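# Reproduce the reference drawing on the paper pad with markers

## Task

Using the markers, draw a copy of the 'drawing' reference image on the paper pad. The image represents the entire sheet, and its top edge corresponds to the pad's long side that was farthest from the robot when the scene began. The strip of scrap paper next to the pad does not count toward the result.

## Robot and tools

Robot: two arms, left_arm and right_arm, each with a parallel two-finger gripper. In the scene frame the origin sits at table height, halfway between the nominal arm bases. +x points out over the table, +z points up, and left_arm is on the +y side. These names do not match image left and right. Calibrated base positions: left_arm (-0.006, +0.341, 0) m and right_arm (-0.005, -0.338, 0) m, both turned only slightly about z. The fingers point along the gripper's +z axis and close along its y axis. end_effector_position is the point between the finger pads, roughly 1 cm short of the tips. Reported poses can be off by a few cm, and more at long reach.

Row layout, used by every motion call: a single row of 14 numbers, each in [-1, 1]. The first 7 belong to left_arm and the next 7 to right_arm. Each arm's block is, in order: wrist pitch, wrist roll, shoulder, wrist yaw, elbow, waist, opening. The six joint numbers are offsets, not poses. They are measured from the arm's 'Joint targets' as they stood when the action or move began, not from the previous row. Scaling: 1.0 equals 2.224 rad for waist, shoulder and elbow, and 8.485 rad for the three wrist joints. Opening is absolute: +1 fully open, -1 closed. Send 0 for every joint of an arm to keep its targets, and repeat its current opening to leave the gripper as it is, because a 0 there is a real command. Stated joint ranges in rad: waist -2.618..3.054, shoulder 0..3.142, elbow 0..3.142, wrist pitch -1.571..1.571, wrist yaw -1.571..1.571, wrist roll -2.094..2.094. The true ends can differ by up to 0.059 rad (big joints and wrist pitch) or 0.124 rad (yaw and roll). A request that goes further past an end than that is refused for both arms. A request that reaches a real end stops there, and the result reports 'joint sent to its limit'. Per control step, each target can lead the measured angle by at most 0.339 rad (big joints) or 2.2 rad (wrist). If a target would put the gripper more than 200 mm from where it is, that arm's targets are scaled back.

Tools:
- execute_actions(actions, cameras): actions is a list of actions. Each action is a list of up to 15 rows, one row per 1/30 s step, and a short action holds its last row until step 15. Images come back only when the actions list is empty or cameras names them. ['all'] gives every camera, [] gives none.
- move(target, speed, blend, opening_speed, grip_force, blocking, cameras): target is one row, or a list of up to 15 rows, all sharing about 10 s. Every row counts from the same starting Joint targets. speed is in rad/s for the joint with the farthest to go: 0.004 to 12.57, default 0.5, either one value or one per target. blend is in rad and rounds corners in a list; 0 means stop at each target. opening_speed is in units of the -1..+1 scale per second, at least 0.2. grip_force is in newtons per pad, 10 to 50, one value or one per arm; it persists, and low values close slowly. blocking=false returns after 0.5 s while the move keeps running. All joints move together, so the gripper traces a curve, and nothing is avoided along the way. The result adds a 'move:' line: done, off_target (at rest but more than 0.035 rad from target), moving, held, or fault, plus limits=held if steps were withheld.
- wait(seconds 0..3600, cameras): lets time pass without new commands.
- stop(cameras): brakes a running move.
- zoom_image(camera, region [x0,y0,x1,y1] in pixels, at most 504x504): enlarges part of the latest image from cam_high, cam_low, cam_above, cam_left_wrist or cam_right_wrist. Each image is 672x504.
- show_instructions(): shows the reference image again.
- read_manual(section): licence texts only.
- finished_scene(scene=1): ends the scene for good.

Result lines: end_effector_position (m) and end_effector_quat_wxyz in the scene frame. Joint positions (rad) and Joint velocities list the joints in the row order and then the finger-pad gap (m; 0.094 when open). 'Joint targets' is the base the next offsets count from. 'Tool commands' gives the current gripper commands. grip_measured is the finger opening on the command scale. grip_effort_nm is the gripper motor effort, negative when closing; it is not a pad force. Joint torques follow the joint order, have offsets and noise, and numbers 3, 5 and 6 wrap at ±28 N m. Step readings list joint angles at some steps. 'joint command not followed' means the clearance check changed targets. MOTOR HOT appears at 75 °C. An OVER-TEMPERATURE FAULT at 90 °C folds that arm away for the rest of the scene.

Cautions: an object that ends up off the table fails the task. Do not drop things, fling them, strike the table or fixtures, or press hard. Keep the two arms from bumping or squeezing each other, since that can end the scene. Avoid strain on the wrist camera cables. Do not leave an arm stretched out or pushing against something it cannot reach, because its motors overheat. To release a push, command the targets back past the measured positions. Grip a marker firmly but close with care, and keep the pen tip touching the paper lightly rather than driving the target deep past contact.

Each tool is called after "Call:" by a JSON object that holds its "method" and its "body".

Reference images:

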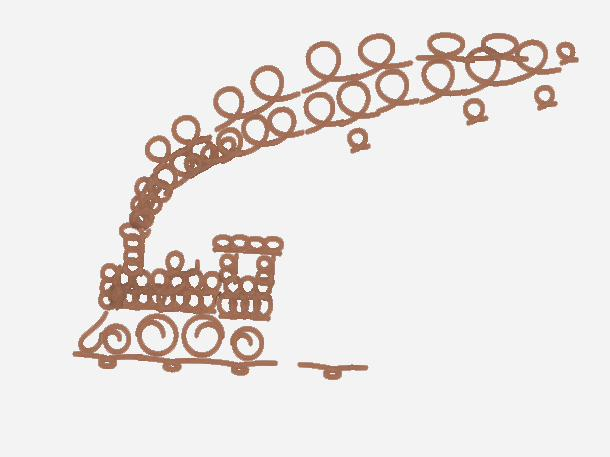

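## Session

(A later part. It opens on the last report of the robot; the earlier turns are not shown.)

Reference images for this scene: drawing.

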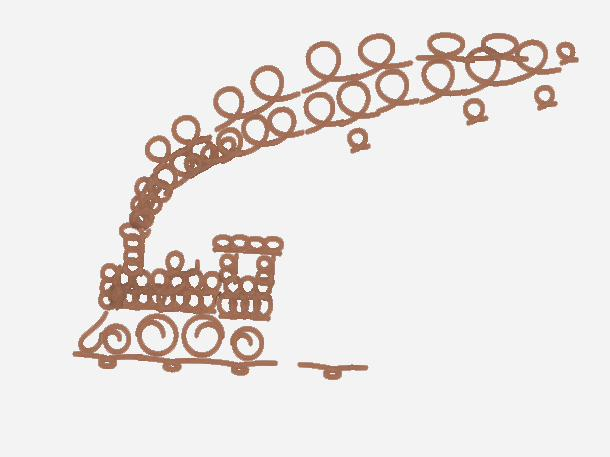

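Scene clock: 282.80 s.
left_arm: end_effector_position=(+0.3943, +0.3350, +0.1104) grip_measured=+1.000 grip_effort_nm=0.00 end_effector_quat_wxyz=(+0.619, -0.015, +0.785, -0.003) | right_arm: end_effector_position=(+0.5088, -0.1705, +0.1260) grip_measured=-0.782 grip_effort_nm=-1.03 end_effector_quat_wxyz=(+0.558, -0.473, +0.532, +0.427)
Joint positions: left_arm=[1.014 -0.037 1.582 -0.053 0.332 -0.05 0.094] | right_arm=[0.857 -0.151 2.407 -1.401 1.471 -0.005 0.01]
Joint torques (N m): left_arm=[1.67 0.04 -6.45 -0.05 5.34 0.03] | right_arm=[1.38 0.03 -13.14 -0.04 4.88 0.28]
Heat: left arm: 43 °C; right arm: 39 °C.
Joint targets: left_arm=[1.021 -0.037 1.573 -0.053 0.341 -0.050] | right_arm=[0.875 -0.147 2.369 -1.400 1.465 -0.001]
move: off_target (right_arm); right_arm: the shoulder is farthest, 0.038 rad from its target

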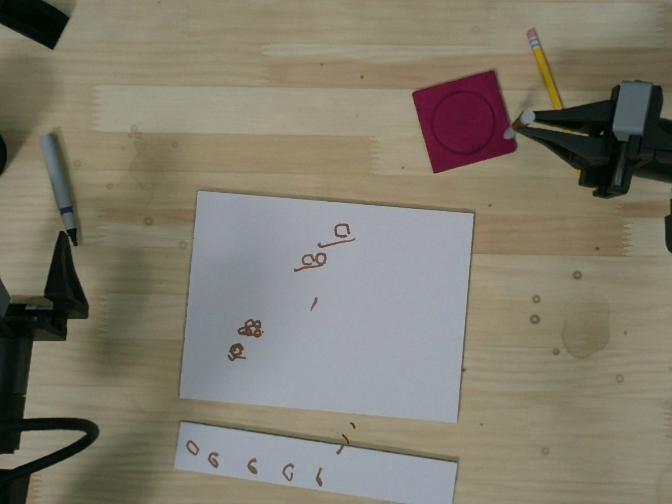

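Call:
{"method": "zoom_image", "body": {"camera": "cam_above", "region": [285, 215, 365, 275]}}

Call:
{"method": "zoom_image", "body": {"camera": "cam_above", "region": [215, 310, 275, 365]}}

Scaled by 6.300 from the camera's image (finer frame: 960x720).

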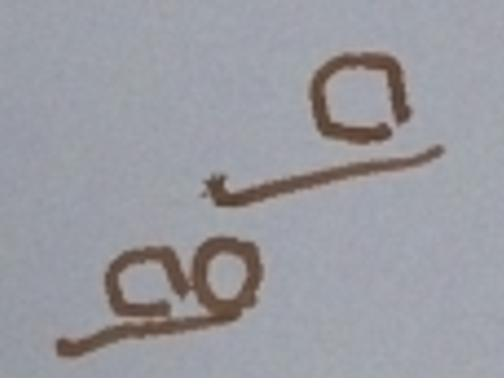

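Scaled by 8.400 from the camera's image (finer frame: 960x720).

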